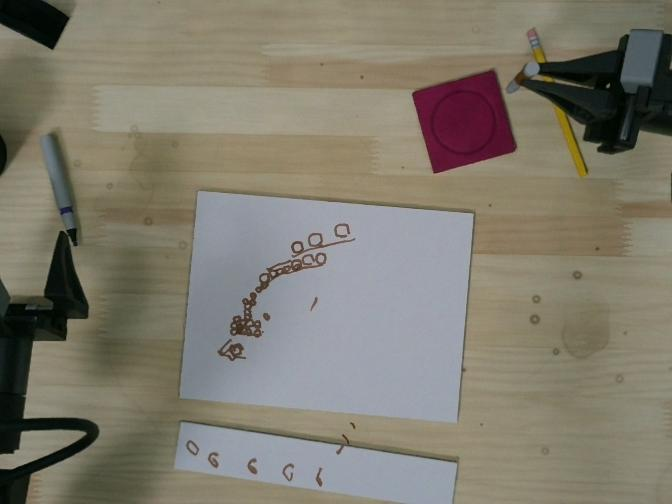

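Call:
{"method": "zoom_image", "body": {"camera": "cam_above", "region": [180, 190, 400, 370]}}

Scaled by 2.291 from the camera's image (finer frame: 960x720).

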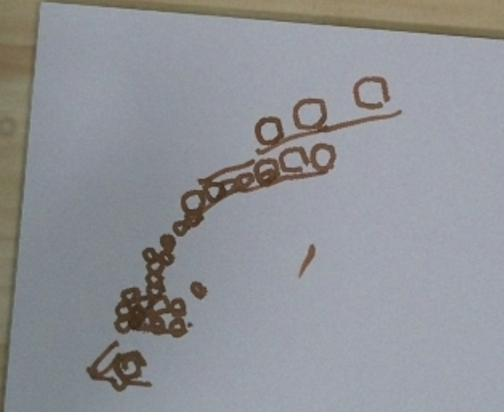

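Call:
{"method": "move", "body": {"target": [[0,0,0,0,0,0,1, 0,0.01203,0,0,-0.02698,0.26978,-1],[0,0,0,0,0,0,1, 0,0.01203,0.05022,0,-0.02698,0.26978,-1],[0,0,0,0,0,0,1, 0,0.00517,0.05022,0,-0.02698,0.25980,-1]], "speed": [0.8,0.12,0.1], "blend": [0,0,0], "cameras": []}}

Scene clock: 490.30 s.
left_arm: end_effector_position=(+0.3943, +0.3350, +0.1104) grip_measured=+1.000 grip_effort_nm=0.00 end_effector_quat_wxyz=(+0.619, -0.015, +0.785, -0.003) | right_arm: end_effector_position=(+0.3599, +0.1058, +0.1110) grip_measured=-0.782 grip_effort_nm=-1.03 end_effector_quat_wxyz=(-0.384, +0.590, -0.400, -0.587)
Joint positions: left_arm=[1.014 -0.037 1.582 -0.053 0.332 -0.05 0.094] | right_arm=[0.755 -0.08 2.551 -1.398 1.698 0.583 0.01]
Joint torques (N m): left_arm=[1.67 0.06 -6.46 -0.03 5.29 -0.24] | right_arm=[1.18 -0.08 -10.73 -0.09 5.01 -0.32]
Heat: left arm: 44 °C; right arm: 43 °C.
Joint targets: left_arm=[1.021 -0.037 1.573 -0.053 0.341 -0.050] | right_arm=[0.750 -0.089 2.556 -1.400 1.691 0.578]
move: done


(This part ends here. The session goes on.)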